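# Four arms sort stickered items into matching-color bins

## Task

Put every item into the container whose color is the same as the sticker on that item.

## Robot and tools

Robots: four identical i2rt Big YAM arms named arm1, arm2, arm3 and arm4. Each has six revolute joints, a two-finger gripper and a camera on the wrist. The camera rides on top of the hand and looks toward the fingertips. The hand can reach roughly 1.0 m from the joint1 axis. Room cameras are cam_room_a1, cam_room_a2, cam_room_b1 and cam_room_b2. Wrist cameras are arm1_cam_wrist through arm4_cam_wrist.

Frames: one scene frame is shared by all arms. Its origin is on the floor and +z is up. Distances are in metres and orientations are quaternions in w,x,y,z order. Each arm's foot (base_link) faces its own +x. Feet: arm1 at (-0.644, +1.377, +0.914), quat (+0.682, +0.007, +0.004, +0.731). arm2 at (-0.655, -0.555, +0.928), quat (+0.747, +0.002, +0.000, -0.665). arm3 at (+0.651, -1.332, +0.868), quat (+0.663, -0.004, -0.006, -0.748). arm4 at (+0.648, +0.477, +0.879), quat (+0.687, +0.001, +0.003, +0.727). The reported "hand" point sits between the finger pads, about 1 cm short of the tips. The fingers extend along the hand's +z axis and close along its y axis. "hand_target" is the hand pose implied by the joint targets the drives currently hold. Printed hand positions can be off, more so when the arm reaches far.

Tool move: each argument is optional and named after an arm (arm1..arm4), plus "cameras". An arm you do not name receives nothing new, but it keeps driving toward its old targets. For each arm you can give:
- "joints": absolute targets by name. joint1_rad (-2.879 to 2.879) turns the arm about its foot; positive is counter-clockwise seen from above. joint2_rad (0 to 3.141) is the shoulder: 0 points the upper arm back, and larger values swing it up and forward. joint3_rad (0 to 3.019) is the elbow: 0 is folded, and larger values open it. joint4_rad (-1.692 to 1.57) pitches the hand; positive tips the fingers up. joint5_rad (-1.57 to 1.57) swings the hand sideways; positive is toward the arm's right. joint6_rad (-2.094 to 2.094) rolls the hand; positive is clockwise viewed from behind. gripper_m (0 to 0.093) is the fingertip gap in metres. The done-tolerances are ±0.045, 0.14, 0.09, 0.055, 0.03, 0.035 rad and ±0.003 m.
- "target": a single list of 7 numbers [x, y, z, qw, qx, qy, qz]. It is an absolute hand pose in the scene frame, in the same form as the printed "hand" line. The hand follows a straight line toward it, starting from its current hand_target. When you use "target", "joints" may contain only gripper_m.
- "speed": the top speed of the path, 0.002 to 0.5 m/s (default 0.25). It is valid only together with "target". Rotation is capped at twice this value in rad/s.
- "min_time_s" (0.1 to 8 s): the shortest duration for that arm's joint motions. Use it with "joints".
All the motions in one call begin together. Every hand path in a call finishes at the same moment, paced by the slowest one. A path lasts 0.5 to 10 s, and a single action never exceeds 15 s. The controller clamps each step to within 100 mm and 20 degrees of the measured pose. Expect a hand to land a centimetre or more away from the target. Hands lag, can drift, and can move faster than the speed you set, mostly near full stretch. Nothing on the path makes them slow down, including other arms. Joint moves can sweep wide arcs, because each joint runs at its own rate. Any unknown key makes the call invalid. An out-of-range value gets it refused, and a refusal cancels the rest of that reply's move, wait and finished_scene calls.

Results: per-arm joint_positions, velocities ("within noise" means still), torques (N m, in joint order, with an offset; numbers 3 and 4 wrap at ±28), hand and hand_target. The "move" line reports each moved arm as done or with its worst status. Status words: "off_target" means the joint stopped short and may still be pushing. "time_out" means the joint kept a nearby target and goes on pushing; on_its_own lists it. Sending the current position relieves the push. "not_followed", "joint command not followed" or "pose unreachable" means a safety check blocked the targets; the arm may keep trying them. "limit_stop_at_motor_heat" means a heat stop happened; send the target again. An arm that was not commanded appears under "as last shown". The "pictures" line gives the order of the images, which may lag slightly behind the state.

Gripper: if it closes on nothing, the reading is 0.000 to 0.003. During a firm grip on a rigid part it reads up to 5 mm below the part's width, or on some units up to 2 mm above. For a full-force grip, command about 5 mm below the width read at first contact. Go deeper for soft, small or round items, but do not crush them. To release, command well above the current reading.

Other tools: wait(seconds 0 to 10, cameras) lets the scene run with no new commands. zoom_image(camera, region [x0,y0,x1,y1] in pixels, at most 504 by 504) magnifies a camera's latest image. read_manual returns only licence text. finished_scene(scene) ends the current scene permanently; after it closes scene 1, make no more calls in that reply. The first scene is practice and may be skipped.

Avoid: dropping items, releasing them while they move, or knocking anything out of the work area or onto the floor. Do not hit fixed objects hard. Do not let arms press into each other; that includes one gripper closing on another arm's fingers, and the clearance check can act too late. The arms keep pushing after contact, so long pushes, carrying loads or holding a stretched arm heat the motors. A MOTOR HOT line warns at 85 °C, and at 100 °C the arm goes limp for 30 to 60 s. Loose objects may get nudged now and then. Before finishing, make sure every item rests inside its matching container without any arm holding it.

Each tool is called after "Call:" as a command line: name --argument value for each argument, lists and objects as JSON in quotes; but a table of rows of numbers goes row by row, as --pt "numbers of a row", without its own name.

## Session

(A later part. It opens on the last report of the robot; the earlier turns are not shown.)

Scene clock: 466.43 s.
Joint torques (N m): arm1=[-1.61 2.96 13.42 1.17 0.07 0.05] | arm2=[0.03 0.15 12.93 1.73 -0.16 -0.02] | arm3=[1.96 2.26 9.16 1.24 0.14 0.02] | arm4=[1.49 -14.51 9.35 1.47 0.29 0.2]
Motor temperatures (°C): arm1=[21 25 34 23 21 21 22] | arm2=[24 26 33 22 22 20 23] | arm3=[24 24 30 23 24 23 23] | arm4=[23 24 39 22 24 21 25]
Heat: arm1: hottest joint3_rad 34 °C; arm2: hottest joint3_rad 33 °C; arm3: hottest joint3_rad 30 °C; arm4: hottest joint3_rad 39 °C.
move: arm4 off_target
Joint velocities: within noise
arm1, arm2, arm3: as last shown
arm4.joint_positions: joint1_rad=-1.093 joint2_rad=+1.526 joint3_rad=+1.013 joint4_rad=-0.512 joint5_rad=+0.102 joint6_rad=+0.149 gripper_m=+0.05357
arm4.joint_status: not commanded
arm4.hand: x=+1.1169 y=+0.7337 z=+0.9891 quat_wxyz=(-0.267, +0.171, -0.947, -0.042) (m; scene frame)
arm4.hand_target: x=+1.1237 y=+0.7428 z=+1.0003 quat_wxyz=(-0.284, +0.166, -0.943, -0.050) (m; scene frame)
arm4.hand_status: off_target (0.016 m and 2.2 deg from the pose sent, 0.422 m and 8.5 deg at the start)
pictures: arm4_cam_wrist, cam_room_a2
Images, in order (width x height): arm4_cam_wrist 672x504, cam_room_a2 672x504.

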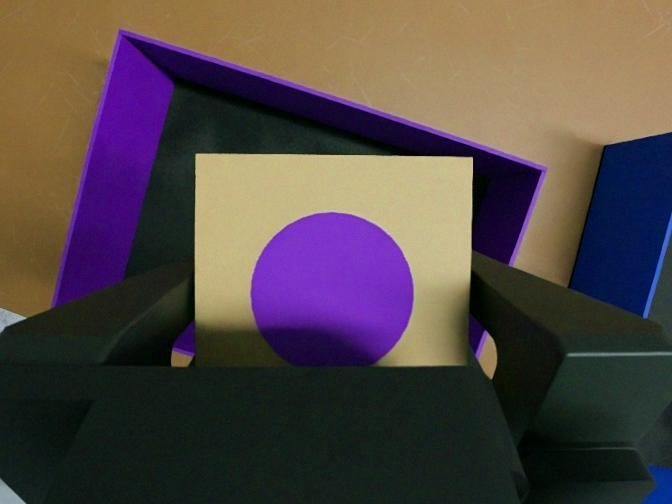

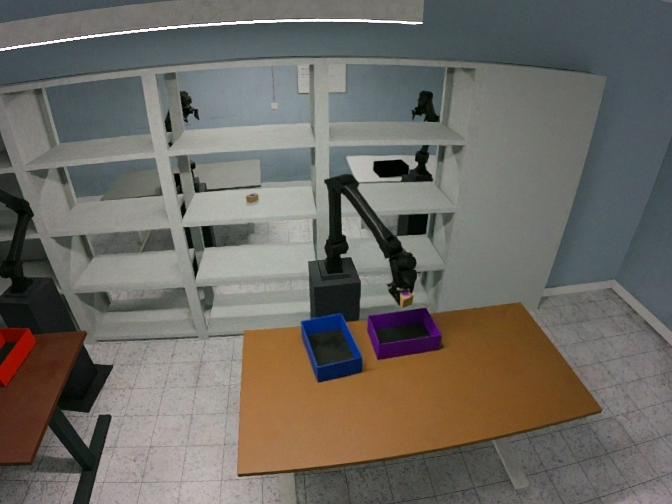

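Call:
move --arm4 '{"target":[1.158,0.772,0.86,0.2839,-0.1663,0.9430,0.0500],"speed":0.2}' --cameras '["arm4_cam_wrist"]'

Call:
move --arm4 '{"target":[1.158,0.772,0.775,0.2839,-0.1663,0.9430,0.0500],"speed":0.12}' --cameras '["arm4_cam_wrist","cam_room_a2"]'

Call:
zoom_image --camera "cam_room_a2" --region '[340, 240, 480, 380]'

Scene clock: 474.27 s.
Joint torques (N m): arm1=[-1.96 2.43 13.63 1.16 0.13 0] | arm2=[0.03 0.15 12.93 1.72 -0.15 -0.01] | arm3=[1.79 2.08 9.18 1.2 0.14 0.03] | arm4=[1.03 -17.44 7.9 1.39 0.28 0.18]
Motor temperatures (°C): arm1=[21 25 34 23 21 21 22] | arm2=[24 26 33 22 22 20 23] | arm3=[24 24 30 23 24 23 23] | arm4=[23 24 38 22 24 21 26]
Heat: arm1: hottest joint3_rad 34 °C; arm2: hottest joint3_rad 33 °C; arm3: hottest joint3_rad 30 °C; arm4: hottest joint3_rad 38 °C.
move: arm4 off_target
Joint velocities: within noise
arm1, arm2, arm3: as last shown
arm4.joint_positions: joint1_rad=-1.077 joint2_rad=+1.857 joint3_rad=+1.009 joint4_rad=-0.176 joint5_rad=+0.111 joint6_rad=+0.161 gripper_m=+0.05357
arm4.joint_status: not commanded
arm4.hand: x=+1.1481 y=+0.7611 z=+0.8529 quat_wxyz=(-0.269, +0.171, -0.947, -0.043) (m; scene frame)
arm4.hand_target: x=+1.1577 y=+0.7718 z=+0.8603 quat_wxyz=(-0.284, +0.166, -0.943, -0.050) (m; scene frame)
arm4.hand_status: off_target (0.016 m and 2.1 deg from the pose sent, 0.141 m and 2.2 deg at the start)
pictures: arm4_cam_wrist
Images, in order (width x height): arm4_cam_wrist 672x504.

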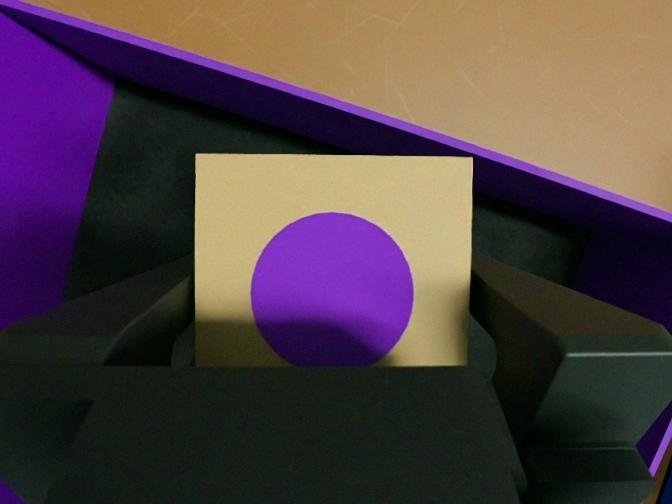

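Scene clock: 475.60 s.
Joint torques (N m): arm1=[-2.14 3.25 13.26 1.18 0.12 0.05] | arm2=[-0.09 0.09 12.92 1.77 -0.16 -0.02] | arm3=[2.02 2.08 9.18 1.18 0.14 0.02] | arm4=[1.55 -17.9 6.02 1.46 0.3 0.19]
Motor temperatures (°C): arm1=[21 25 34 23 21 21 22] | arm2=[24 26 33 22 22 20 23] | arm3=[24 24 30 23 24 23 23] | arm4=[23 24 38 22 24 21 26]
Heat: arm1: hottest joint3_rad 34 °C; arm2: hottest joint3_rad 33 °C; arm3: hottest joint3_rad 30 °C; arm4: hottest joint3_rad 38 °C.
move: arm4 done
Joint velocities: within noise
arm1, arm2, arm3: as last shown
arm4.joint_positions: joint1_rad=-1.077 joint2_rad=+2.039 joint3_rad=+1.009 joint4_rad=+0.025 joint5_rad=+0.111 joint6_rad=+0.161 gripper_m=+0.05357
arm4.joint_status: not commanded
arm4.hand: x=+1.1540 y=+0.7647 z=+0.7775 quat_wxyz=(-0.277, +0.170, -0.944, -0.046) (m; scene frame)
arm4.hand_target: x=+1.1579 y=+0.7720 z=+0.7752 quat_wxyz=(-0.284, +0.166, -0.943, -0.050) (m; scene frame)
arm4.hand_status: done (0.009 m and 1.0 deg from the pose sent, 0.079 m and 2.1 deg at the start)
pictures: arm4_cam_wrist, cam_room_a2
Images, in order (width x height): arm4_cam_wrist 672x504, cam_room_a2 672x504.

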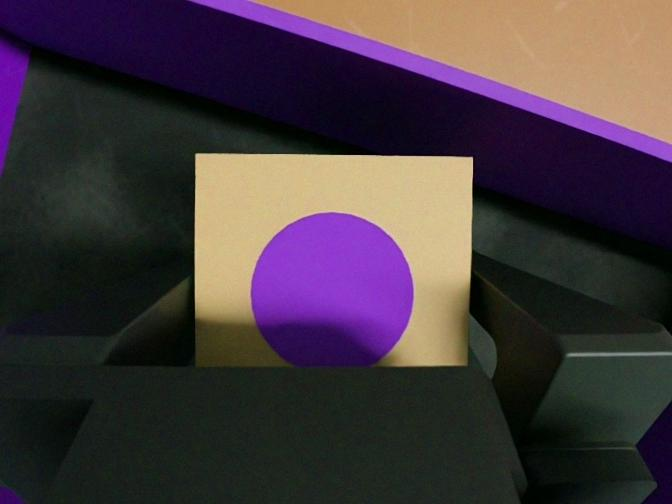

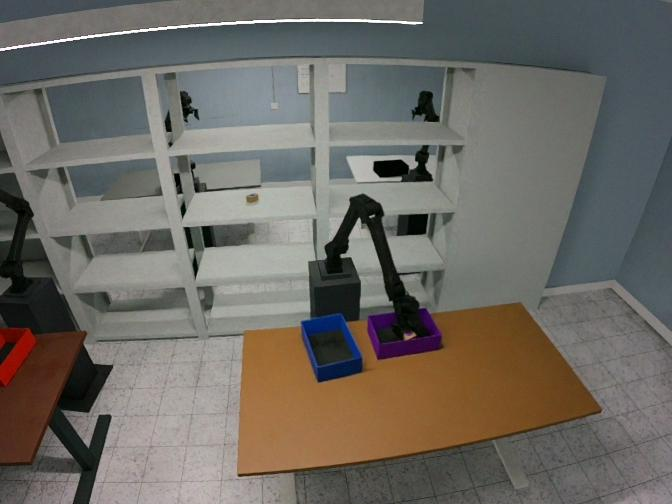

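Scaled by 3.600.

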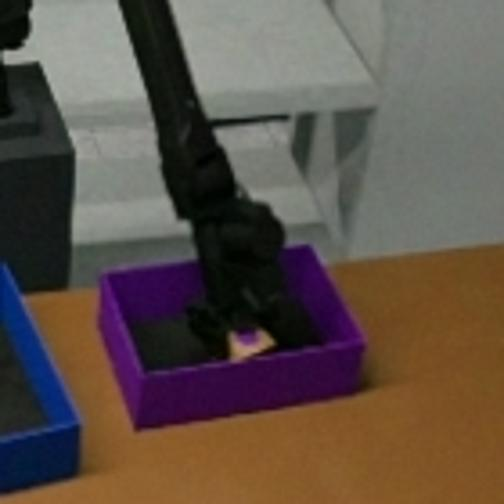

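Lower further until contact.

Call:
move --arm4 '{"target":[1.154,0.768,0.735,0.2839,-0.1663,0.9430,0.0500],"speed":0.08}'

Call:
move --arm4 '{"target":[1.154,0.768,0.715,0.2839,-0.1663,0.9430,0.0500],"speed":0.06}' --cameras '["arm4_cam_wrist","cam_room_a2"]'

Call:
zoom_image --camera "cam_room_a2" --region '[340, 240, 480, 380]'

Scene clock: 481.70 s.
Joint torques (N m): arm1=[-2.14 2.9 13.34 1.33 0.12 0.02] | arm2=[-0.03 0.15 12.89 1.77 -0.16 -0.01] | arm3=[1.96 2.2 9.18 1.2 0.14 0.03] | arm4=[0.97 -17.26 5 1.44 0.24 0.15]
Motor temperatures (°C): arm1=[21 25 34 23 21 21 22] | arm2=[24 26 33 22 22 20 23] | arm3=[24 24 30 23 24 23 23] | arm4=[23 24 37 22 24 21 26]
Heat: arm1: hottest joint3_rad 34 °C; arm2: hottest joint3_rad 33 °C; arm3: hottest joint3_rad 30 °C; arm4: hottest joint3_rad 37 °C.
move: arm4 done
Joint velocities: within noise
arm1, arm2, arm3: as last shown
arm4.joint_positions: joint1_rad=-1.077 joint2_rad=+2.127 joint3_rad=+1.009 joint4_rad=+0.120 joint5_rad=+0.111 joint6_rad=+0.161 gripper_m=+0.05357
arm4.joint_status: not commanded
arm4.hand: x=+1.1522 y=+0.7635 z=+0.7407 quat_wxyz=(-0.280, +0.170, -0.944, -0.047) (m; scene frame)
arm4.hand_target: x=+1.1540 y=+0.7680 z=+0.7352 quat_wxyz=(-0.284, +0.166, -0.943, -0.050) (m; scene frame)
arm4.hand_status: done (0.007 m and 0.7 deg from the pose sent, 0.043 m and 1.0 deg at the start)
pictures: none

Scene clock: 482.67 s.
Joint torques (N m): arm1=[-1.96 2.2 13.63 1.2 0.09 0.04] | arm2=[0.09 0.09 12.9 1.78 -0.17 -0.01] | arm3=[2.02 2.14 9.18 1.2 0.14 0.03] | arm4=[0.73 -14.45 5.56 1.21 0.22 0.14]
Motor temperatures (°C): arm1=[21 25 34 23 21 21 22] | arm2=[24 26 33 22 22 20 23] | arm3=[24 24 30 23 24 23 23] | arm4=[23 24 36 22 24 21 26]
Heat: arm1: hottest joint3_rad 34 °C; arm2: hottest joint3_rad 33 °C; arm3: hottest joint3_rad 30 °C; arm4: hottest joint3_rad 36 °C.
move: arm4 off_target
Joint velocities: within noise
arm1, arm2, arm3: as last shown
arm4.joint_positions: joint1_rad=-1.077 joint2_rad=+2.144 joint3_rad=+1.009 joint4_rad=+0.172 joint5_rad=+0.112 joint6_rad=+0.162 gripper_m=+0.05357
arm4.joint_status: not commanded
arm4.hand: x=+1.1576 y=+0.7666 z=+0.7386 quat_wxyz=(-0.296, +0.168, -0.939, -0.053) (m; scene frame)
arm4.hand_target: x=+1.1531 y=+0.7674 z=+0.7159 quat_wxyz=(-0.284, +0.166, -0.943, -0.050) (m; scene frame)
arm4.hand_status: off_target (0.024 m and 1.5 deg from the pose sent, 0.026 m and 0.7 deg at the start)
pictures: arm4_cam_wrist, cam_room_a2
Images, in order (width x height): arm4_cam_wrist 672x504, cam_room_a2 672x504.

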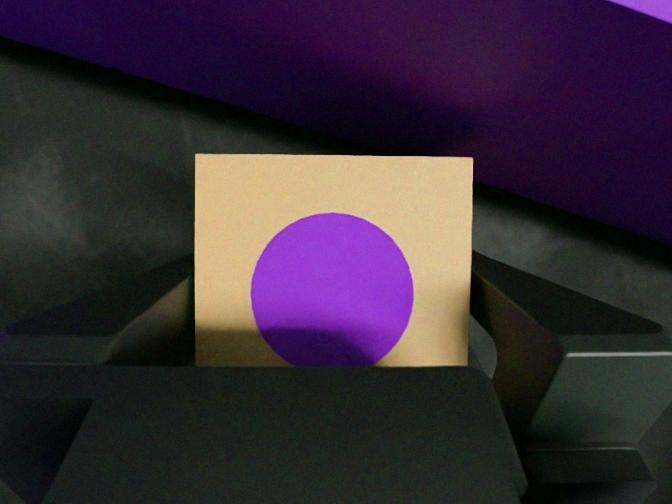

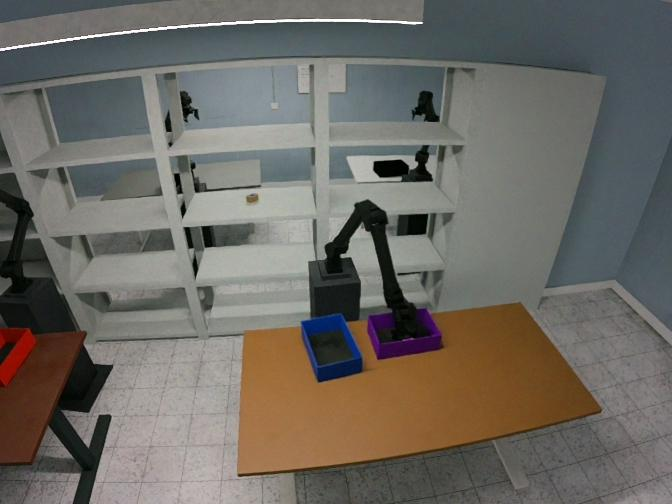

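Scaled by 3.600.

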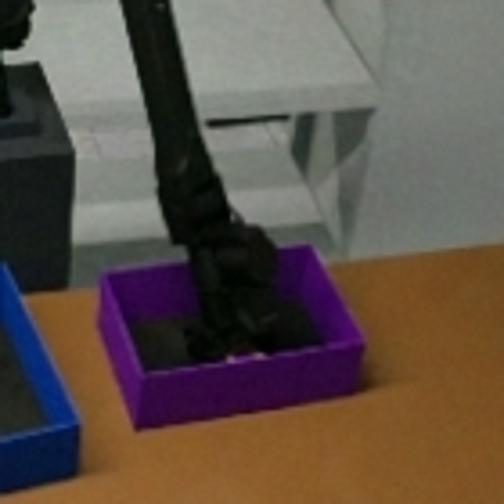

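Call:
move --arm4 '{"joints":{"gripper_m":0.08}}'

Call:
move --arm4 '{"target":[1.10,0.745,1.0,0.2839,-0.1663,0.9430,0.0500],"speed":0.2}' --cameras '["arm4_cam_wrist","cam_room_a2"]'

Call:
move --arm4 '{"joints":{"joint2_rad":0.9,"joint3_rad":1.5,"joint4_rad":-1.6,"gripper_m":0.093},"min_time_s":2}'

Call:
move --arm4 '{"joints":{"joint1_rad":2.09,"joint5_rad":0,"joint6_rad":0},"min_time_s":3}'

Call:
move --arm4 '{"target":[0.38,0.305,1.13,-0.1046,-0.8922,-0.3476,0.2685]}' --cameras '["arm4_cam_wrist","cam_room_a2"]'

Scene clock: 491.40 s.
Joint torques (N m): arm1=[-1.96 2.67 13.38 1.14 0.11 0.02] | arm2=[-0.03 -0.03 12.93 1.72 -0.16 -0.01] | arm3=[1.96 2.14 9.16 1.21 0.14 0.02] | arm4=[0.97 -15.15 5.48 0.95 0.24 0.13]
Motor temperatures (°C): arm1=[21 25 35 23 21 21 22] | arm2=[24 25 33 22 22 20 23] | arm3=[24 24 30 23 24 23 23] | arm4=[23 24 35 22 24 21 26]
Heat: arm1: hottest joint3_rad 35 °C; arm2: hottest joint3_rad 33 °C; arm3: hottest joint3_rad 30 °C; arm4: hottest joint3_rad 35 °C.
move: arm4 done
Joint velocities: within noise
arm1, arm2, arm3: as last shown
arm4.joint_positions: joint1_rad=-1.074 joint2_rad=+2.146 joint3_rad=+1.010 joint4_rad=+0.174 joint5_rad=+0.112 joint6_rad=+0.162 gripper_m=+0.07991
arm4.joint_status: all done
arm4.hand: x=+1.1570 y=+0.7686 z=+0.7381 quat_wxyz=(-0.297, +0.169, -0.938, -0.054) (m; scene frame)
arm4.hand_target: x=+1.1530 y=+0.7674 z=+0.7159 quat_wxyz=(-0.284, +0.166, -0.943, -0.050) (m; scene frame)
arm4.hand_status: not commanded
pictures: none

Scene clock: 493.50 s.
Joint torques (N m): arm1=[-2.08 2.55 13.57 1.28 0.08 0.07] | arm2=[-0.03 0.15 12.9 1.76 -0.16 -0.02] | arm3=[1.9 2.2 9.16 1.2 0.13 0.03] | arm4=[1.61 -13.1 11.15 0.42 0.3 0.19]
Motor temperatures (°C): arm1=[21 25 35 23 21 21 22] | arm2=[24 25 33 22 22 20 23] | arm3=[24 24 31 23 24 23 23] | arm4=[23 24 35 22 24 21 26]
Heat: arm1: hottest joint3_rad 35 °C; arm2: hottest joint3_rad 33 °C; arm3: hottest joint3_rad 31 °C; arm4: hottest joint3_rad 35 °C.
move: arm4 off_target
Joint velocities: within noise
arm1.joint_positions: joint1_rad=-2.260 joint2_rad=+0.654 joint3_rad=+1.382 joint4_rad=-1.489 joint5_rad=-0.004 joint6_rad=+0.010 gripper_m=+0.08996
arm1.joint_status: not commanded
arm1.hand: x=-0.4509 y=+1.2439 z=+1.4083 quat_wxyz=(-0.369, -0.284, -0.877, +0.118) (m; scene frame)
arm1.hand_target: x=-0.4572 y=+1.2480 z=+1.4296 quat_wxyz=(-0.386, -0.282, -0.869, +0.125) (m; scene frame)
arm1.hand_status: not commanded
arm2.joint_positions: joint1_rad=+2.210 joint2_rad=+0.657 joint3_rad=+1.457 joint4_rad=-1.486 joint5_rad=+0.009 joint6_rad=+0.016 gripper_m=+0.09292
arm2.joint_status: not commanded
arm2.hand: x=-0.4938 y=-0.4066 z=+1.4615 quat_wxyz=(-0.400, +0.325, -0.842, -0.159) (m; scene frame)
arm2.hand_target: x=-0.5003 y=-0.4147 z=+1.4795 quat_wxyz=(-0.415, +0.322, -0.835, -0.162) (m; scene frame)
arm2.hand_status: not commanded
arm3.joint_positions: joint1_rad=+1.680 joint2_rad=+0.603 joint3_rad=+1.391 joint4_rad=-1.494 joint5_rad=-0.003 joint6_rad=-0.008 gripper_m=+0.09396
arm3.joint_status: not commanded
arm3.hand: x=+0.8570 y=-1.3269 z=+1.3788 quat_wxyz=(-0.419, +0.002, -0.908, +0.009) (m; scene frame)
arm3.hand_target: x=+0.8538 y=-1.3252 z=+1.3872 quat_wxyz=(-0.426, +0.002, -0.905, +0.007) (m; scene frame)
arm3.hand_status: not commanded
arm4.joint_positions: joint1_rad=-1.060 joint2_rad=+1.474 joint3_rad=+0.931 joint4_rad=-0.480 joint5_rad=+0.121 joint6_rad=+0.177 gripper_m=+0.07992
arm4.joint_status: not commanded
arm4.hand: x=+1.0885 y=+0.7328 z=+0.9821 quat_wxyz=(-0.270, +0.171, -0.947, -0.043) (m; scene frame)
arm4.hand_target: x=+1.0993 y=+0.7446 z=+1.0001 quat_wxyz=(-0.284, +0.166, -0.943, -0.050) (m; scene frame)
arm4.hand_status: off_target (0.025 m and 1.9 deg from the pose sent, 0.269 m and 1.6 deg at the start)
pictures: arm4_cam_wrist, cam_room_a2
Images, in order (width x height): arm4_cam_wrist 672x504, cam_room_a2 672x504.

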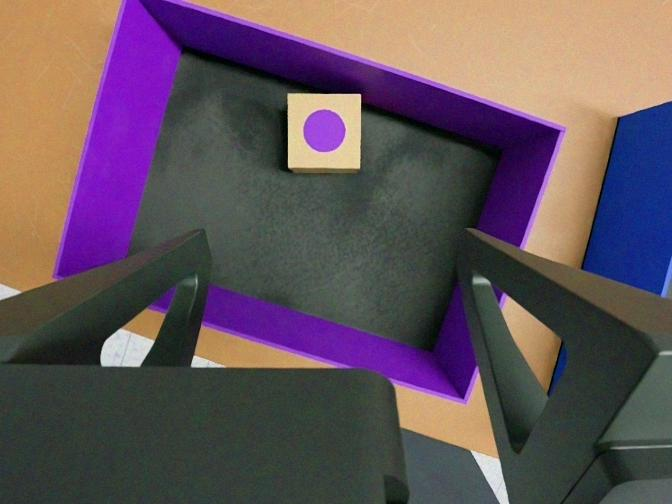

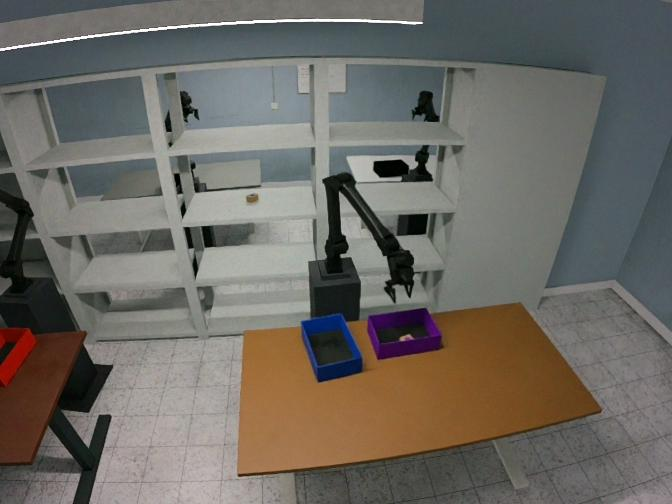

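Scene clock: 496.00 s.
Joint torques (N m): arm1=[-1.61 2.73 13.38 1.07 0.1 0.06] | arm2=[0.03 0.15 12.92 1.73 -0.16 -0.01] | arm3=[2.02 2.02 9.16 1.2 0.14 0.03] | arm4=[1.32 -2.43 10.66 0.51 0.31 0.18]
Motor temperatures (°C): arm1=[21 25 35 23 21 21 22] | arm2=[24 25 33 22 22 20 23] | arm3=[24 24 31 23 24 23 23] | arm4=[23 24 36 22 24 21 26]
Heat: arm1: hottest joint3_rad 35 °C; arm2: hottest joint3_rad 33 °C; arm3: hottest joint3_rad 31 °C; arm4: hottest joint3_rad 36 °C.
move: arm4 done
Joint velocities: within noise
arm1, arm2, arm3: as last shown
arm4.joint_positions: joint1_rad=-1.060 joint2_rad=+0.888 joint3_rad=+1.464 joint4_rad=-1.589 joint5_rad=+0.121 joint6_rad=+0.177 gripper_m=+0.09288
arm4.joint_status: all done
arm4.hand: x=+0.9034 y=+0.6149 z=+1.3435 quat_wxyz=(-0.275, +0.170, -0.945, -0.045) (m; scene frame)
arm4.hand_target: x=+0.9037 y=+0.6175 z=+1.3551 quat_wxyz=(-0.281, +0.167, -0.944, -0.049) (m; scene frame)
arm4.hand_status: not commanded
pictures: none

Scene clock: 499.37 s.
Joint torques (N m): arm1=[-1.73 2.96 13.42 1.18 0.09 0.1] | arm2=[0.03 0.03 12.92 1.77 -0.17 -0.02] | arm3=[1.9 2.2 9.17 1.18 0.13 0.03] | arm4=[0.91 -2.2 10.54 0.55 -0.03 -0.1]
Motor temperatures (°C): arm1=[21 25 35 23 21 21 22] | arm2=[24 25 33 22 22 20 23] | arm3=[24 24 31 23 24 23 23] | arm4=[23 24 36 22 24 21 25]
Heat: arm1: hottest joint3_rad 35 °C; arm2: hottest joint3_rad 33 °C; arm3: hottest joint3_rad 31 °C; arm4: hottest joint3_rad 36 °C.
move: arm4 done
Joint velocities: within noise
arm1, arm2, arm3: as last shown
arm4.joint_positions: joint1_rad=+2.087 joint2_rad=+0.889 joint3_rad=+1.464 joint4_rad=-1.589 joint5_rad=+0.002 joint6_rad=+0.014 gripper_m=+0.09292
arm4.joint_status: all done
arm4.hand: x=+0.4078 y=+0.3239 z=+1.3456 quat_wxyz=(+0.079, +0.924, +0.264, -0.266) (m; scene frame)
arm4.hand_target: x=+0.4076 y=+0.3221 z=+1.3573 quat_wxyz=(+0.081, +0.919, +0.272, -0.273) (m; scene frame)
arm4.hand_status: not commanded
pictures: none

Scene clock: 501.03 s.
Joint torques (N m): arm1=[-1.85 3.19 13.53 1.22 0.1 0.03] | arm2=[0.09 -0.03 12.92 1.77 -0.16 -0.02] | arm3=[2.08 2.14 9.18 1.2 0.14 0.03] | arm4=[0.09 -3.31 9.68 1.48 -0.11 -0.1]
Motor temperatures (°C): arm1=[21 25 35 23 21 21 22] | arm2=[24 25 33 22 22 20 23] | arm3=[24 24 31 23 24 23 23] | arm4=[23 24 36 22 24 21 25]
Heat: arm1: hottest joint3_rad 35 °C; arm2: hottest joint3_rad 33 °C; arm3: hottest joint3_rad 31 °C; arm4: hottest joint3_rad 36 °C.
move: arm4 done
Joint velocities: within noise
arm1, arm2, arm3: as last shown
arm4.joint_positions: joint1_rad=+2.026 joint2_rad=+0.797 joint3_rad=+0.812 joint4_rad=-1.045 joint5_rad=-0.128 joint6_rad=-0.188 gripper_m=+0.09292
arm4.joint_status: not commanded
arm4.hand: x=+0.3852 y=+0.3052 z=+1.1243 quat_wxyz=(+0.104, +0.897, +0.345, -0.256) (m; scene frame)
arm4.hand_target: x=+0.3801 y=+0.3050 z=+1.1301 quat_wxyz=(+0.104, +0.892, +0.348, -0.268) (m; scene frame)
arm4.hand_status: done (0.008 m and 1.5 deg from the pose sent, 0.218 m and 10.6 deg at the start)
pictures: arm4_cam_wrist, cam_room_a2
Images, in order (width x height): arm4_cam_wrist 672x504, cam_room_a2 672x504.

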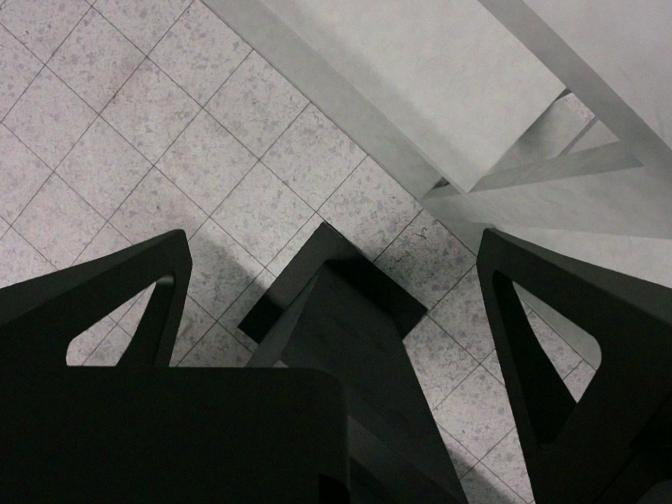

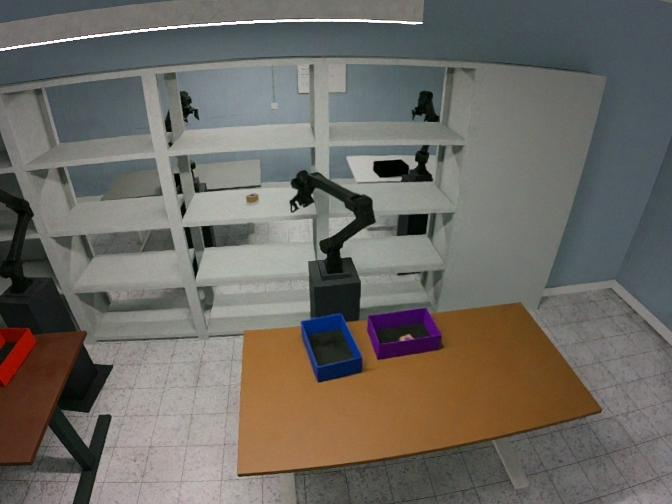

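Call:
move --arm4 '{"target":[0.02,0.08,1.13,-0.1046,-0.8922,-0.3476,0.2685]}' --cameras '["arm4_cam_wrist","cam_room_a2"]'

Scene clock: 507.00 s.
Joint torques (N m): arm1=[-1.96 2.73 13.5 1.09 0.14 0.03] | arm2=[-0.03 -0.03 12.89 1.76 -0.16 -0.02] | arm3=[1.9 2.08 9.17 1.2 0.14 0.03] | arm4=[1.67 -21.36 13.3 0.49 0.11 0.19]
Motor temperatures (°C): arm1=[21 25 35 23 21 21 22] | arm2=[24 25 33 22 22 20 23] | arm3=[24 24 31 23 24 23 23] | arm4=[23 23 36 22 24 21 25]
Heat: arm1: hottest joint3_rad 35 °C; arm2: hottest joint3_rad 33 °C; arm3: hottest joint3_rad 31 °C; arm4: hottest joint3_rad 36 °C.
move: arm4 off_target
Joint velocities: within noise
arm1, arm2, arm3: as last shown
arm4.joint_positions: joint1_rad=+2.044 joint2_rad=+1.936 joint3_rad=+1.900 joint4_rad=-0.986 joint5_rad=-0.115 joint6_rad=-0.185 gripper_m=+0.09292
arm4.joint_status: not commanded
arm4.hand: x=+0.0281 y=+0.0918 z=+1.1191 quat_wxyz=(+0.102, +0.894, +0.350, -0.260) (m; scene frame)
arm4.hand_target: x=+0.0208 y=+0.0804 z=+1.1299 quat_wxyz=(+0.105, +0.892, +0.348, -0.269) (m; scene frame)
arm4.hand_status: off_target (0.018 m and 1.1 deg from the pose sent, 0.429 m and 1.5 deg at the start)
pictures: arm4_cam_wrist, cam_room_a2
Images, in order (width x height): arm4_cam_wrist 672x504, cam_room_a2 672x504.

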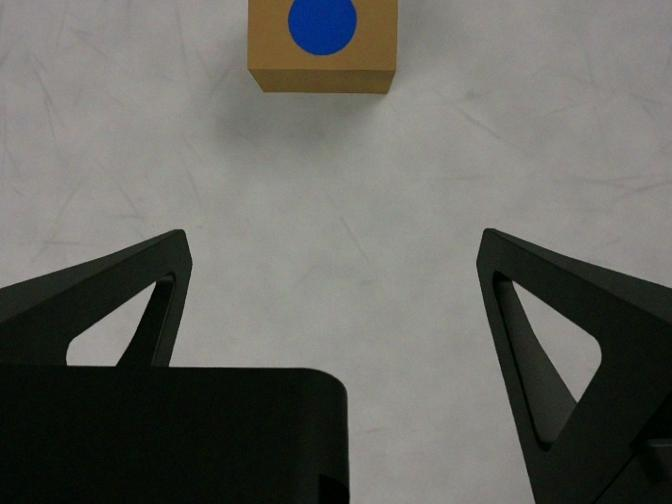

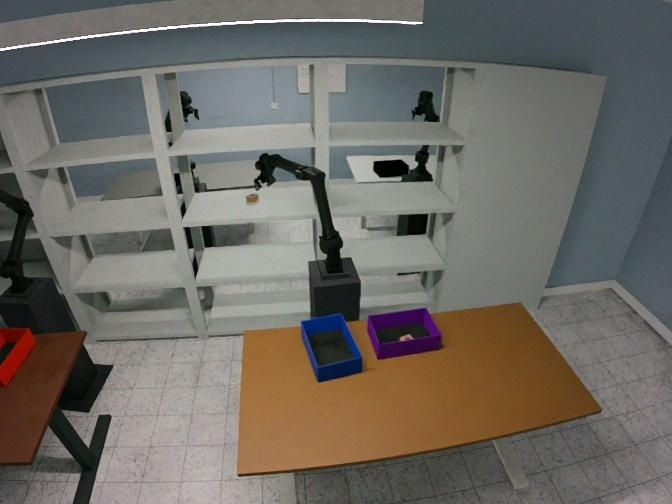

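Call:
move --arm4 '{"target":[-0.05,0.008,1.066,-0.1046,-0.8922,-0.3476,0.2685],"speed":0.15}' --cameras '["arm4_cam_wrist"]'

Scene clock: 512.20 s.
Joint torques (N m): arm1=[-1.73 2.61 13.49 0.99 0.12 0.09] | arm2=[-0.03 0.03 12.92 1.76 -0.17 -0.02] | arm3=[2.02 2.08 9.16 1.17 0.14 0.03] | arm4=[1.85 -25.64 13.15 0.64 0.12 0.16]
Motor temperatures (°C): arm1=[21 24 35 23 21 21 22] | arm2=[24 25 33 22 22 20 23] | arm3=[24 24 31 23 24 23 23] | arm4=[23 24 37 22 24 21 25]
Heat: arm1: hottest joint3_rad 35 °C; arm2: hottest joint3_rad 33 °C; arm3: hottest joint3_rad 31 °C; arm4: hottest joint3_rad 37 °C.
move: arm4 off_target
Joint velocities: within noise
arm1, arm2, arm3: as last shown
arm4.joint_positions: joint1_rad=+2.080 joint2_rad=+2.273 joint3_rad=+2.309 joint4_rad=-1.045 joint5_rad=-0.096 joint6_rad=-0.156 gripper_m=+0.09292
arm4.joint_status: not commanded
arm4.hand: x=-0.0446 y=+0.0184 z=+1.0642 quat_wxyz=(+0.102, +0.892, +0.351, -0.264) (m; scene frame)
arm4.hand_target: x=-0.0493 y=+0.0083 z=+1.0660 quat_wxyz=(+0.105, +0.892, +0.348, -0.270) (m; scene frame)
arm4.hand_status: off_target (0.012 m and 0.7 deg from the pose sent, 0.126 m and 1.1 deg at the start)
pictures: arm4_cam_wrist
Images, in order (width x height): arm4_cam_wrist 672x504.

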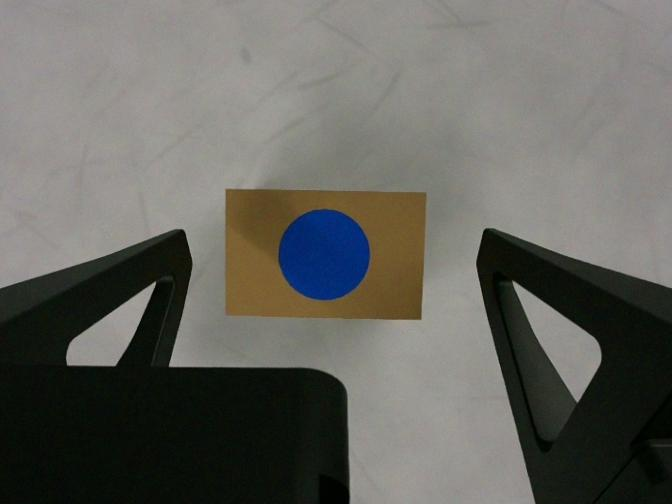

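Call:
move --arm4 '{"target":[-0.044,0.012,0.985,-0.1046,-0.8922,-0.3476,0.2685],"speed":0.12}'

Call:
move --arm4 '{"target":[-0.042,0.014,0.96,-0.1046,-0.8922,-0.3476,0.2685],"speed":0.08}' --cameras '["arm4_cam_wrist"]'

Scene clock: 517.50 s.
Joint torques (N m): arm1=[-2.14 3.08 13.59 1.02 0.09 -0.01] | arm2=[-0.03 0.03 12.93 1.76 -0.16 -0.01] | arm3=[2.08 2.14 9.21 1.22 0.15 0.03] | arm4=[1.44 -25.99 7.82 1.43 -0.07 0.15]
Motor temperatures (°C): arm1=[21 24 35 23 21 21 22] | arm2=[24 25 33 22 22 20 23] | arm3=[24 24 31 23 24 23 23] | arm4=[23 24 37 22 24 21 25]
Heat: arm1: hottest joint3_rad 35 °C; arm2: hottest joint3_rad 33 °C; arm3: hottest joint3_rad 31 °C; arm4: hottest joint3_rad 37 °C.
move: arm4 off_target
Joint velocities: within noise
arm1, arm2, arm3: as last shown
arm4.joint_positions: joint1_rad=+2.082 joint2_rad=+2.269 joint3_rad=+2.150 joint4_rad=-0.852 joint5_rad=-0.091 joint6_rad=-0.156 gripper_m=+0.09292
arm4.joint_status: not commanded
arm4.hand: x=-0.0482 y=+0.0150 z=+1.0118 quat_wxyz=(+0.104, +0.887, +0.350, -0.283) (m; scene frame)
arm4.hand_target: x=-0.0435 y=+0.0123 z=+0.9853 quat_wxyz=(+0.104, +0.892, +0.348, -0.268) (m; scene frame)
arm4.hand_status: off_target (0.027 m and 1.8 deg from the pose sent, 0.079 m and 0.7 deg at the start)
pictures: none

Scene clock: 518.47 s.
Joint torques (N m): arm1=[-1.55 2.9 13.45 1.13 0.09 0] | arm2=[0.03 0.09 12.92 1.74 -0.16 -0.01] | arm3=[1.96 2.08 9.17 1.2 0.13 0.03] | arm4=[1.14 -23.82 7.12 1.44 -0.06 0.16]
Motor temperatures (°C): arm1=[21 24 35 23 21 21 22] | arm2=[24 25 33 22 22 20 23] | arm3=[24 24 31 23 24 23 23] | arm4=[23 24 37 22 24 21 25]
Heat: arm1: hottest joint3_rad 35 °C; arm2: hottest joint3_rad 33 °C; arm3: hottest joint3_rad 31 °C; arm4: hottest joint3_rad 37 °C.
move: arm4 off_target
Joint velocities: within noise
arm1, arm2, arm3: as last shown
arm4.joint_positions: joint1_rad=+2.082 joint2_rad=+2.248 joint3_rad=+2.098 joint4_rad=-0.789 joint5_rad=-0.091 joint6_rad=-0.155 gripper_m=+0.09292
arm4.joint_status: not commanded
arm4.hand: x=-0.0478 y=+0.0151 z=+1.0103 quat_wxyz=(+0.107, +0.882, +0.349, -0.298) (m; scene frame)
arm4.hand_target: x=-0.0402 y=+0.0153 z=+0.9611 quat_wxyz=(+0.104, +0.892, +0.348, -0.268) (m; scene frame)
arm4.hand_status: off_target (0.051 m and 3.5 deg from the pose sent, 0.052 m and 1.8 deg at the start)
pictures: arm4_cam_wrist
Images, in order (width x height): arm4_cam_wrist 672x504.

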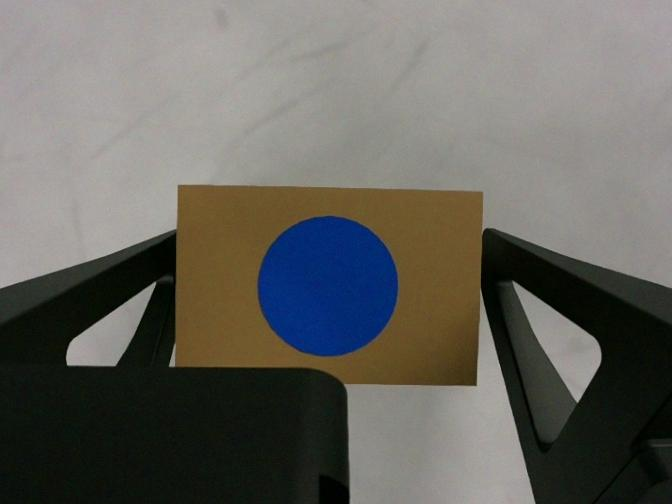

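Call:
move --arm4 '{"target":[-0.040,0.016,0.995,-0.1046,-0.8922,-0.3476,0.2685],"speed":0.1}'

Call:
move --arm4 '{"joints":{"gripper_m":0.058}}'

Call:
move --arm4 '{"target":[-0.035,0.02,1.11,-0.1046,-0.8922,-0.3476,0.2685],"speed":0.15}' --cameras '["arm4_cam_wrist"]'

Call:
move --arm4 '{"target":[0.38,0.305,1.16,-0.1046,-0.8922,-0.3476,0.2685],"speed":0.25}' --cameras '["arm4_cam_wrist"]'

Scene clock: 526.20 s.
Joint torques (N m): arm1=[-1.14 2.61 13.39 1.14 0.05 0.08] | arm2=[-0.09 0.09 12.9 1.77 -0.16 -0.01] | arm3=[1.85 2.14 9.16 1.18 0.14 0.02] | arm4=[1.55 -25.7 10.41 -0.23 -0.05 0.14]
Motor temperatures (°C): arm1=[21 24 35 23 21 21 22] | arm2=[24 25 33 22 22 20 23] | arm3=[24 24 31 23 24 23 23] | arm4=[23 25 37 22 24 21 25]
Heat: arm1: hottest joint3_rad 35 °C; arm2: hottest joint3_rad 33 °C; arm3: hottest joint3_rad 31 °C; arm4: hottest joint3_rad 37 °C.
move: arm4 off_target
Joint velocities: within noise
arm1.joint_positions: joint1_rad=-2.260 joint2_rad=+0.654 joint3_rad=+1.382 joint4_rad=-1.489 joint5_rad=-0.004 joint6_rad=+0.010 gripper_m=+0.08996
arm1.joint_status: not commanded
arm1.hand: x=-0.4509 y=+1.2439 z=+1.4083 quat_wxyz=(-0.369, -0.284, -0.877, +0.118) (m; scene frame)
arm1.hand_target: x=-0.4572 y=+1.2480 z=+1.4296 quat_wxyz=(-0.386, -0.282, -0.869, +0.125) (m; scene frame)
arm1.hand_status: not commanded
arm2.joint_positions: joint1_rad=+2.210 joint2_rad=+0.657 joint3_rad=+1.457 joint4_rad=-1.486 joint5_rad=+0.009 joint6_rad=+0.016 gripper_m=+0.09292
arm2.joint_status: not commanded
arm2.hand: x=-0.4938 y=-0.4066 z=+1.4615 quat_wxyz=(-0.400, +0.325, -0.842, -0.159) (m; scene frame)
arm2.hand_target: x=-0.5003 y=-0.4147 z=+1.4795 quat_wxyz=(-0.415, +0.322, -0.835, -0.162) (m; scene frame)
arm2.hand_status: not commanded
arm3.joint_positions: joint1_rad=+1.680 joint2_rad=+0.603 joint3_rad=+1.391 joint4_rad=-1.494 joint5_rad=-0.003 joint6_rad=-0.008 gripper_m=+0.09396
arm3.joint_status: not commanded
arm3.hand: x=+0.8570 y=-1.3269 z=+1.3788 quat_wxyz=(-0.419, +0.002, -0.908, +0.009) (m; scene frame)
arm3.hand_target: x=+0.8538 y=-1.3252 z=+1.3872 quat_wxyz=(-0.426, +0.002, -0.905, +0.007) (m; scene frame)
arm3.hand_status: not commanded
arm4.joint_positions: joint1_rad=+2.082 joint2_rad=+2.245 joint3_rad=+2.100 joint4_rad=-0.811 joint5_rad=-0.092 joint6_rad=-0.155 gripper_m=+0.09292
arm4.joint_status: not commanded
arm4.hand: x=-0.0445 y=+0.0172 z=+1.0108 quat_wxyz=(+0.106, +0.885, +0.349, -0.290) (m; scene frame)
arm4.hand_target: x=-0.0398 y=+0.0161 z=+0.9952 quat_wxyz=(+0.105, +0.892, +0.348, -0.269) (m; scene frame)
arm4.hand_status: off_target (0.016 m and 2.6 deg from the pose sent, 0.017 m and 3.5 deg at the start)
pictures: none

Scene clock: 526.73 s.
Joint torques (N m): arm1=[-2.14 2.37 13.53 1.09 0.04 0.06] | arm2=[0.03 -0.03 12.92 1.74 -0.16 -0.02] | arm3=[1.85 2.02 9.18 1.2 0.14 0.01] | arm4=[1.44 -24.94 10.28 -0.02 -0.11 0.14]
Motor temperatures (°C): arm1=[21 24 35 23 21 21 22] | arm2=[24 25 33 22 22 20 23] | arm3=[24 24 31 23 24 23 23] | arm4=[23 25 37 22 24 21 25]
Heat: arm1: hottest joint3_rad 35 °C; arm2: hottest joint3_rad 33 °C; arm3: hottest joint3_rad 31 °C; arm4: hottest joint3_rad 37 °C.
move: arm4 off_target
Joint velocities: within noise
arm1, arm2, arm3: as last shown
arm4.joint_positions: joint1_rad=+2.079 joint2_rad=+2.244 joint3_rad=+2.100 joint4_rad=-0.815 joint5_rad=-0.090 joint6_rad=-0.155 gripper_m=+0.06944
arm4.joint_status: gripper_m off_target (ended at +0.06947, target +0.05800)
arm4.hand: x=-0.0456 y=+0.0202 z=+1.0108 quat_wxyz=(+0.104, +0.886, +0.348, -0.289) (m; scene frame)
arm4.hand_target: x=-0.0398 y=+0.0161 z=+0.9953 quat_wxyz=(+0.105, +0.892, +0.348, -0.269) (m; scene frame)
arm4.hand_status: not commanded
pictures: none

Scene clock: 528.27 s.
Joint torques (N m): arm1=[-1.32 2.78 13.33 1.17 0.09 0.02] | arm2=[-0.09 0.03 12.93 1.74 -0.15 -0.01] | arm3=[2.02 2.08 9.22 1.18 0.13 0.02] | arm4=[1.44 -28.16 13.05 0.5 -0.11 0.13]
Motor temperatures (°C): arm1=[21 24 35 23 21 21 22] | arm2=[24 25 33 22 22 20 23] | arm3=[24 24 31 23 24 23 23] | arm4=[23 26 37 22 24 21 25]
Heat: arm1: hottest joint3_rad 35 °C; arm2: hottest joint3_rad 33 °C; arm3: hottest joint3_rad 31 °C; arm4: hottest joint3_rad 37 °C.
move: arm4 off_target
Joint velocities: within noise
arm1, arm2, arm3: as last shown
arm4.joint_positions: joint1_rad=+2.079 joint2_rad=+2.241 joint3_rad=+2.303 joint4_rad=-1.110 joint5_rad=-0.091 joint6_rad=-0.155 gripper_m=+0.06944
arm4.joint_status: not commanded
arm4.hand: x=-0.0314 y=+0.0289 z=+1.0780 quat_wxyz=(+0.096, +0.898, +0.351, -0.246) (m; scene frame)
arm4.hand_target: x=-0.0337 y=+0.0208 z=+1.1099 quat_wxyz=(+0.105, +0.892, +0.348, -0.269) (m; scene frame)
arm4.hand_status: off_target (0.033 m and 2.8 deg from the pose sent, 0.100 m and 2.4 deg at the start)
pictures: arm4_cam_wrist
Images, in order (width x height): arm4_cam_wrist 672x504.

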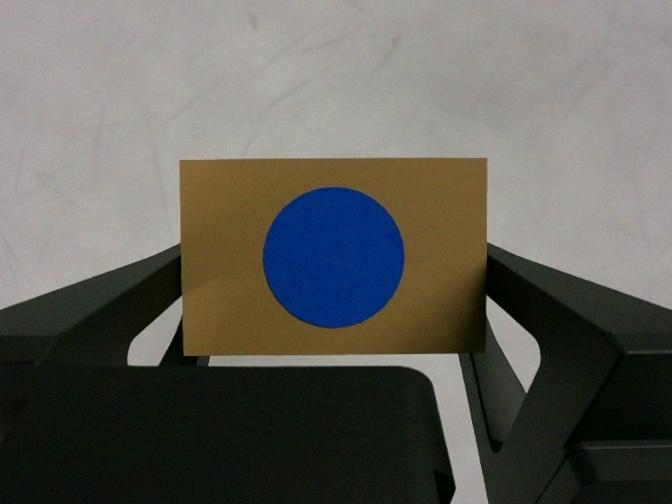

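Scene clock: 530.90 s.
Joint torques (N m): arm1=[-1.44 2.78 13.48 1.22 0.08 0.03] | arm2=[-0.03 0.09 12.92 1.74 -0.15 -0.01] | arm3=[2.02 2.26 9.2 1.16 0.14 0.03] | arm4=[0.09 -2.9 9.1 0.55 -0.15 -0.11]
Motor temperatures (°C): arm1=[21 24 35 23 21 21 22] | arm2=[24 25 33 22 22 20 23] | arm3=[24 24 31 23 24 23 23] | arm4=[23 26 37 22 24 21 25]
Heat: arm1: hottest joint3_rad 35 °C; arm2: hottest joint3_rad 33 °C; arm3: hottest joint3_rad 31 °C; arm4: hottest joint3_rad 37 °C.
move: arm4 done
Joint velocities: within noise
arm1, arm2, arm3: as last shown
arm4.joint_positions: joint1_rad=+2.025 joint2_rad=+0.792 joint3_rad=+0.901 joint4_rad=-1.093 joint5_rad=-0.128 joint6_rad=-0.188 gripper_m=+0.06944
arm4.joint_status: not commanded
arm4.hand: x=+0.3804 y=+0.3028 z=+1.1650 quat_wxyz=(+0.107, +0.890, +0.344, -0.278) (m; scene frame)
arm4.hand_target: x=+0.3801 y=+0.3050 z=+1.1601 quat_wxyz=(+0.105, +0.892, +0.348, -0.269) (m; scene frame)
arm4.hand_status: done (0.005 m and 1.2 deg from the pose sent, 0.502 m and 2.8 deg at the start)
pictures: arm4_cam_wrist
Images, in order (width x height): arm4_cam_wrist 672x504.

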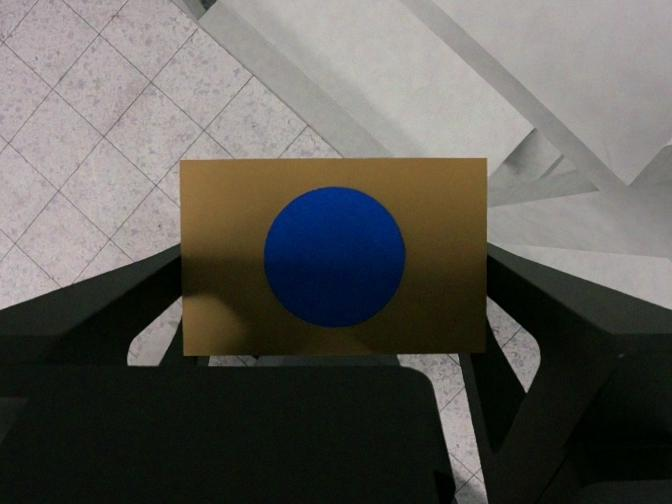

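Call:
move --arm4 '{"joints":{"joint2_rad":0.9,"joint3_rad":1.5,"joint4_rad":-1.6},"min_time_s":2}'

Call:
move --arm4 '{"joints":{"joint1_rad":-1.78,"joint5_rad":0,"joint6_rad":0},"min_time_s":4}'

Call:
move --arm4 '{"target":[1.145,0.395,0.92,0.2878,-0.0501,0.9563,0.0151]}' --cameras '["arm4_cam_wrist","cam_room_a2"]'

Scene clock: 541.57 s.
Joint torques (N m): arm1=[-2.08 2.84 13.74 1.21 0.09 0.06] | arm2=[-0.03 0.03 12.9 1.69 -0.16 -0.02] | arm3=[1.96 2.26 9.18 1.21 0.13 0.02] | arm4=[0.38 -2.32 11.34 0.53 -0.12 -0.12]
Motor temperatures (°C): arm1=[21 24 35 23 21 21 22] | arm2=[24 25 33 22 22 20 23] | arm3=[24 24 31 23 24 23 23] | arm4=[23 25 37 22 24 21 26]
Heat: arm1: hottest joint3_rad 35 °C; arm2: hottest joint3_rad 33 °C; arm3: hottest joint3_rad 31 °C; arm4: hottest joint3_rad 37 °C.
move: arm4 done
Joint velocities: within noise
arm1, arm2, arm3: as last shown
arm4.joint_positions: joint1_rad=+2.025 joint2_rad=+0.888 joint3_rad=+1.453 joint4_rad=-1.590 joint5_rad=-0.128 joint6_rad=-0.188 gripper_m=+0.06944
arm4.joint_status: all done
arm4.hand: x=+0.4109 y=+0.3199 z=+1.3418 quat_wxyz=(+0.105, +0.896, +0.345, -0.258) (m; scene frame)
arm4.hand_target: x=+0.4085 y=+0.3207 z=+1.3584 quat_wxyz=(+0.105, +0.891, +0.348, -0.271) (m; scene frame)
arm4.hand_status: not commanded
pictures: none

Scene clock: 545.90 s.
Joint torques (N m): arm1=[-1.79 2.55 13.61 1.16 0.11 0.01] | arm2=[-0.09 0.03 12.92 1.74 -0.16 -0.02] | arm3=[1.9 2.26 9.25 1.16 0.14 0.03] | arm4=[0.73 -2.61 11.26 0.5 0.17 0.17]
Motor temperatures (°C): arm1=[21 24 35 23 21 21 22] | arm2=[24 25 33 22 22 20 23] | arm3=[24 24 31 23 24 23 23] | arm4=[23 24 38 22 24 21 26]
Heat: arm1: hottest joint3_rad 35 °C; arm2: hottest joint3_rad 33 °C; arm3: hottest joint3_rad 31 °C; arm4: hottest joint3_rad 38 °C.
move: arm4 done
Joint velocities: within noise
arm1, arm2, arm3: as last shown
arm4.joint_positions: joint1_rad=-1.777 joint2_rad=+0.890 joint3_rad=+1.453 joint4_rad=-1.590 joint5_rad=-0.002 joint6_rad=-0.014 gripper_m=+0.06947
arm4.joint_status: all done
arm4.hand: x=+0.9346 y=+0.4359 z=+1.3372 quat_wxyz=(-0.266, -0.065, -0.962, +0.023) (m; scene frame)
arm4.hand_target: x=+0.9355 y=+0.4345 z=+1.3542 quat_wxyz=(-0.279, -0.073, -0.957, +0.023) (m; scene frame)
arm4.hand_status: not commanded
pictures: none

Scene clock: 548.53 s.
Joint torques (N m): arm1=[-2.32 3.19 13.56 1.1 0.11 0.05] | arm2=[-0.09 0.09 12.93 1.73 -0.16 -0.01] | arm3=[2.02 2.08 9.22 1.24 0.13 0.03] | arm4=[0.38 -13.22 7.8 1.46 -0.19 -0.1]
Motor temperatures (°C): arm1=[21 24 35 23 21 21 22] | arm2=[23 25 33 22 22 20 23] | arm3=[24 24 31 23 24 23 23] | arm4=[23 24 38 22 24 21 26]
Heat: arm1: hottest joint3_rad 35 °C; arm2: hottest joint3_rad 33 °C; arm3: hottest joint3_rad 31 °C; arm4: hottest joint3_rad 38 °C.
move: arm4 off_target
Joint velocities: within noise
arm1, arm2, arm3: as last shown
arm4.joint_positions: joint1_rad=-1.845 joint2_rad=+1.575 joint3_rad=+0.816 joint4_rad=-0.282 joint5_rad=-0.180 joint6_rad=-0.263 gripper_m=+0.06947
arm4.joint_status: not commanded
arm4.hand: x=+1.1356 y=+0.4009 z=+0.9118 quat_wxyz=(-0.272, +0.046, -0.961, -0.021) (m; scene frame)
arm4.hand_target: x=+1.1447 y=+0.3950 z=+0.9201 quat_wxyz=(-0.288, +0.050, -0.956, -0.015) (m; scene frame)
arm4.hand_status: off_target (0.014 m and 2.1 deg from the pose sent, 0.469 m and 14.1 deg at the start)
pictures: arm4_cam_wrist, cam_room_a2
Images, in order (width x height): arm4_cam_wrist 672x504, cam_room_a2 672x504.

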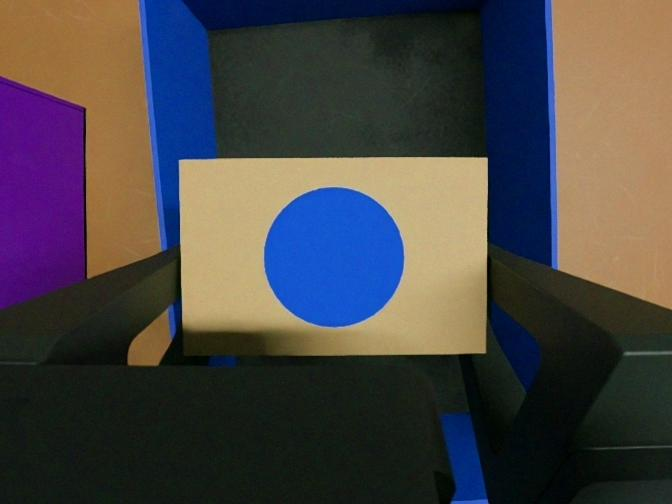

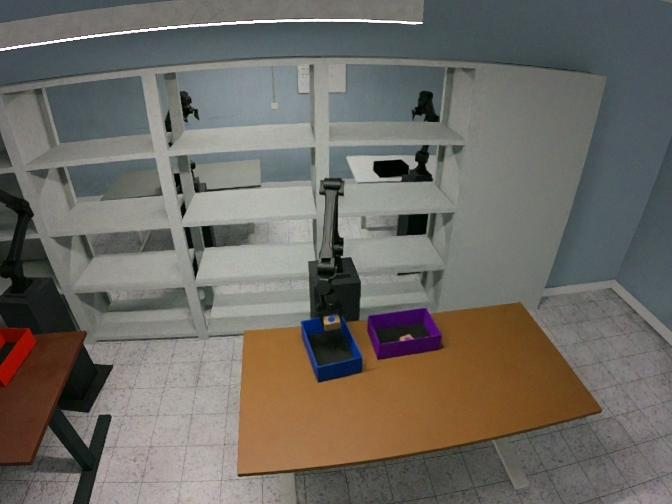

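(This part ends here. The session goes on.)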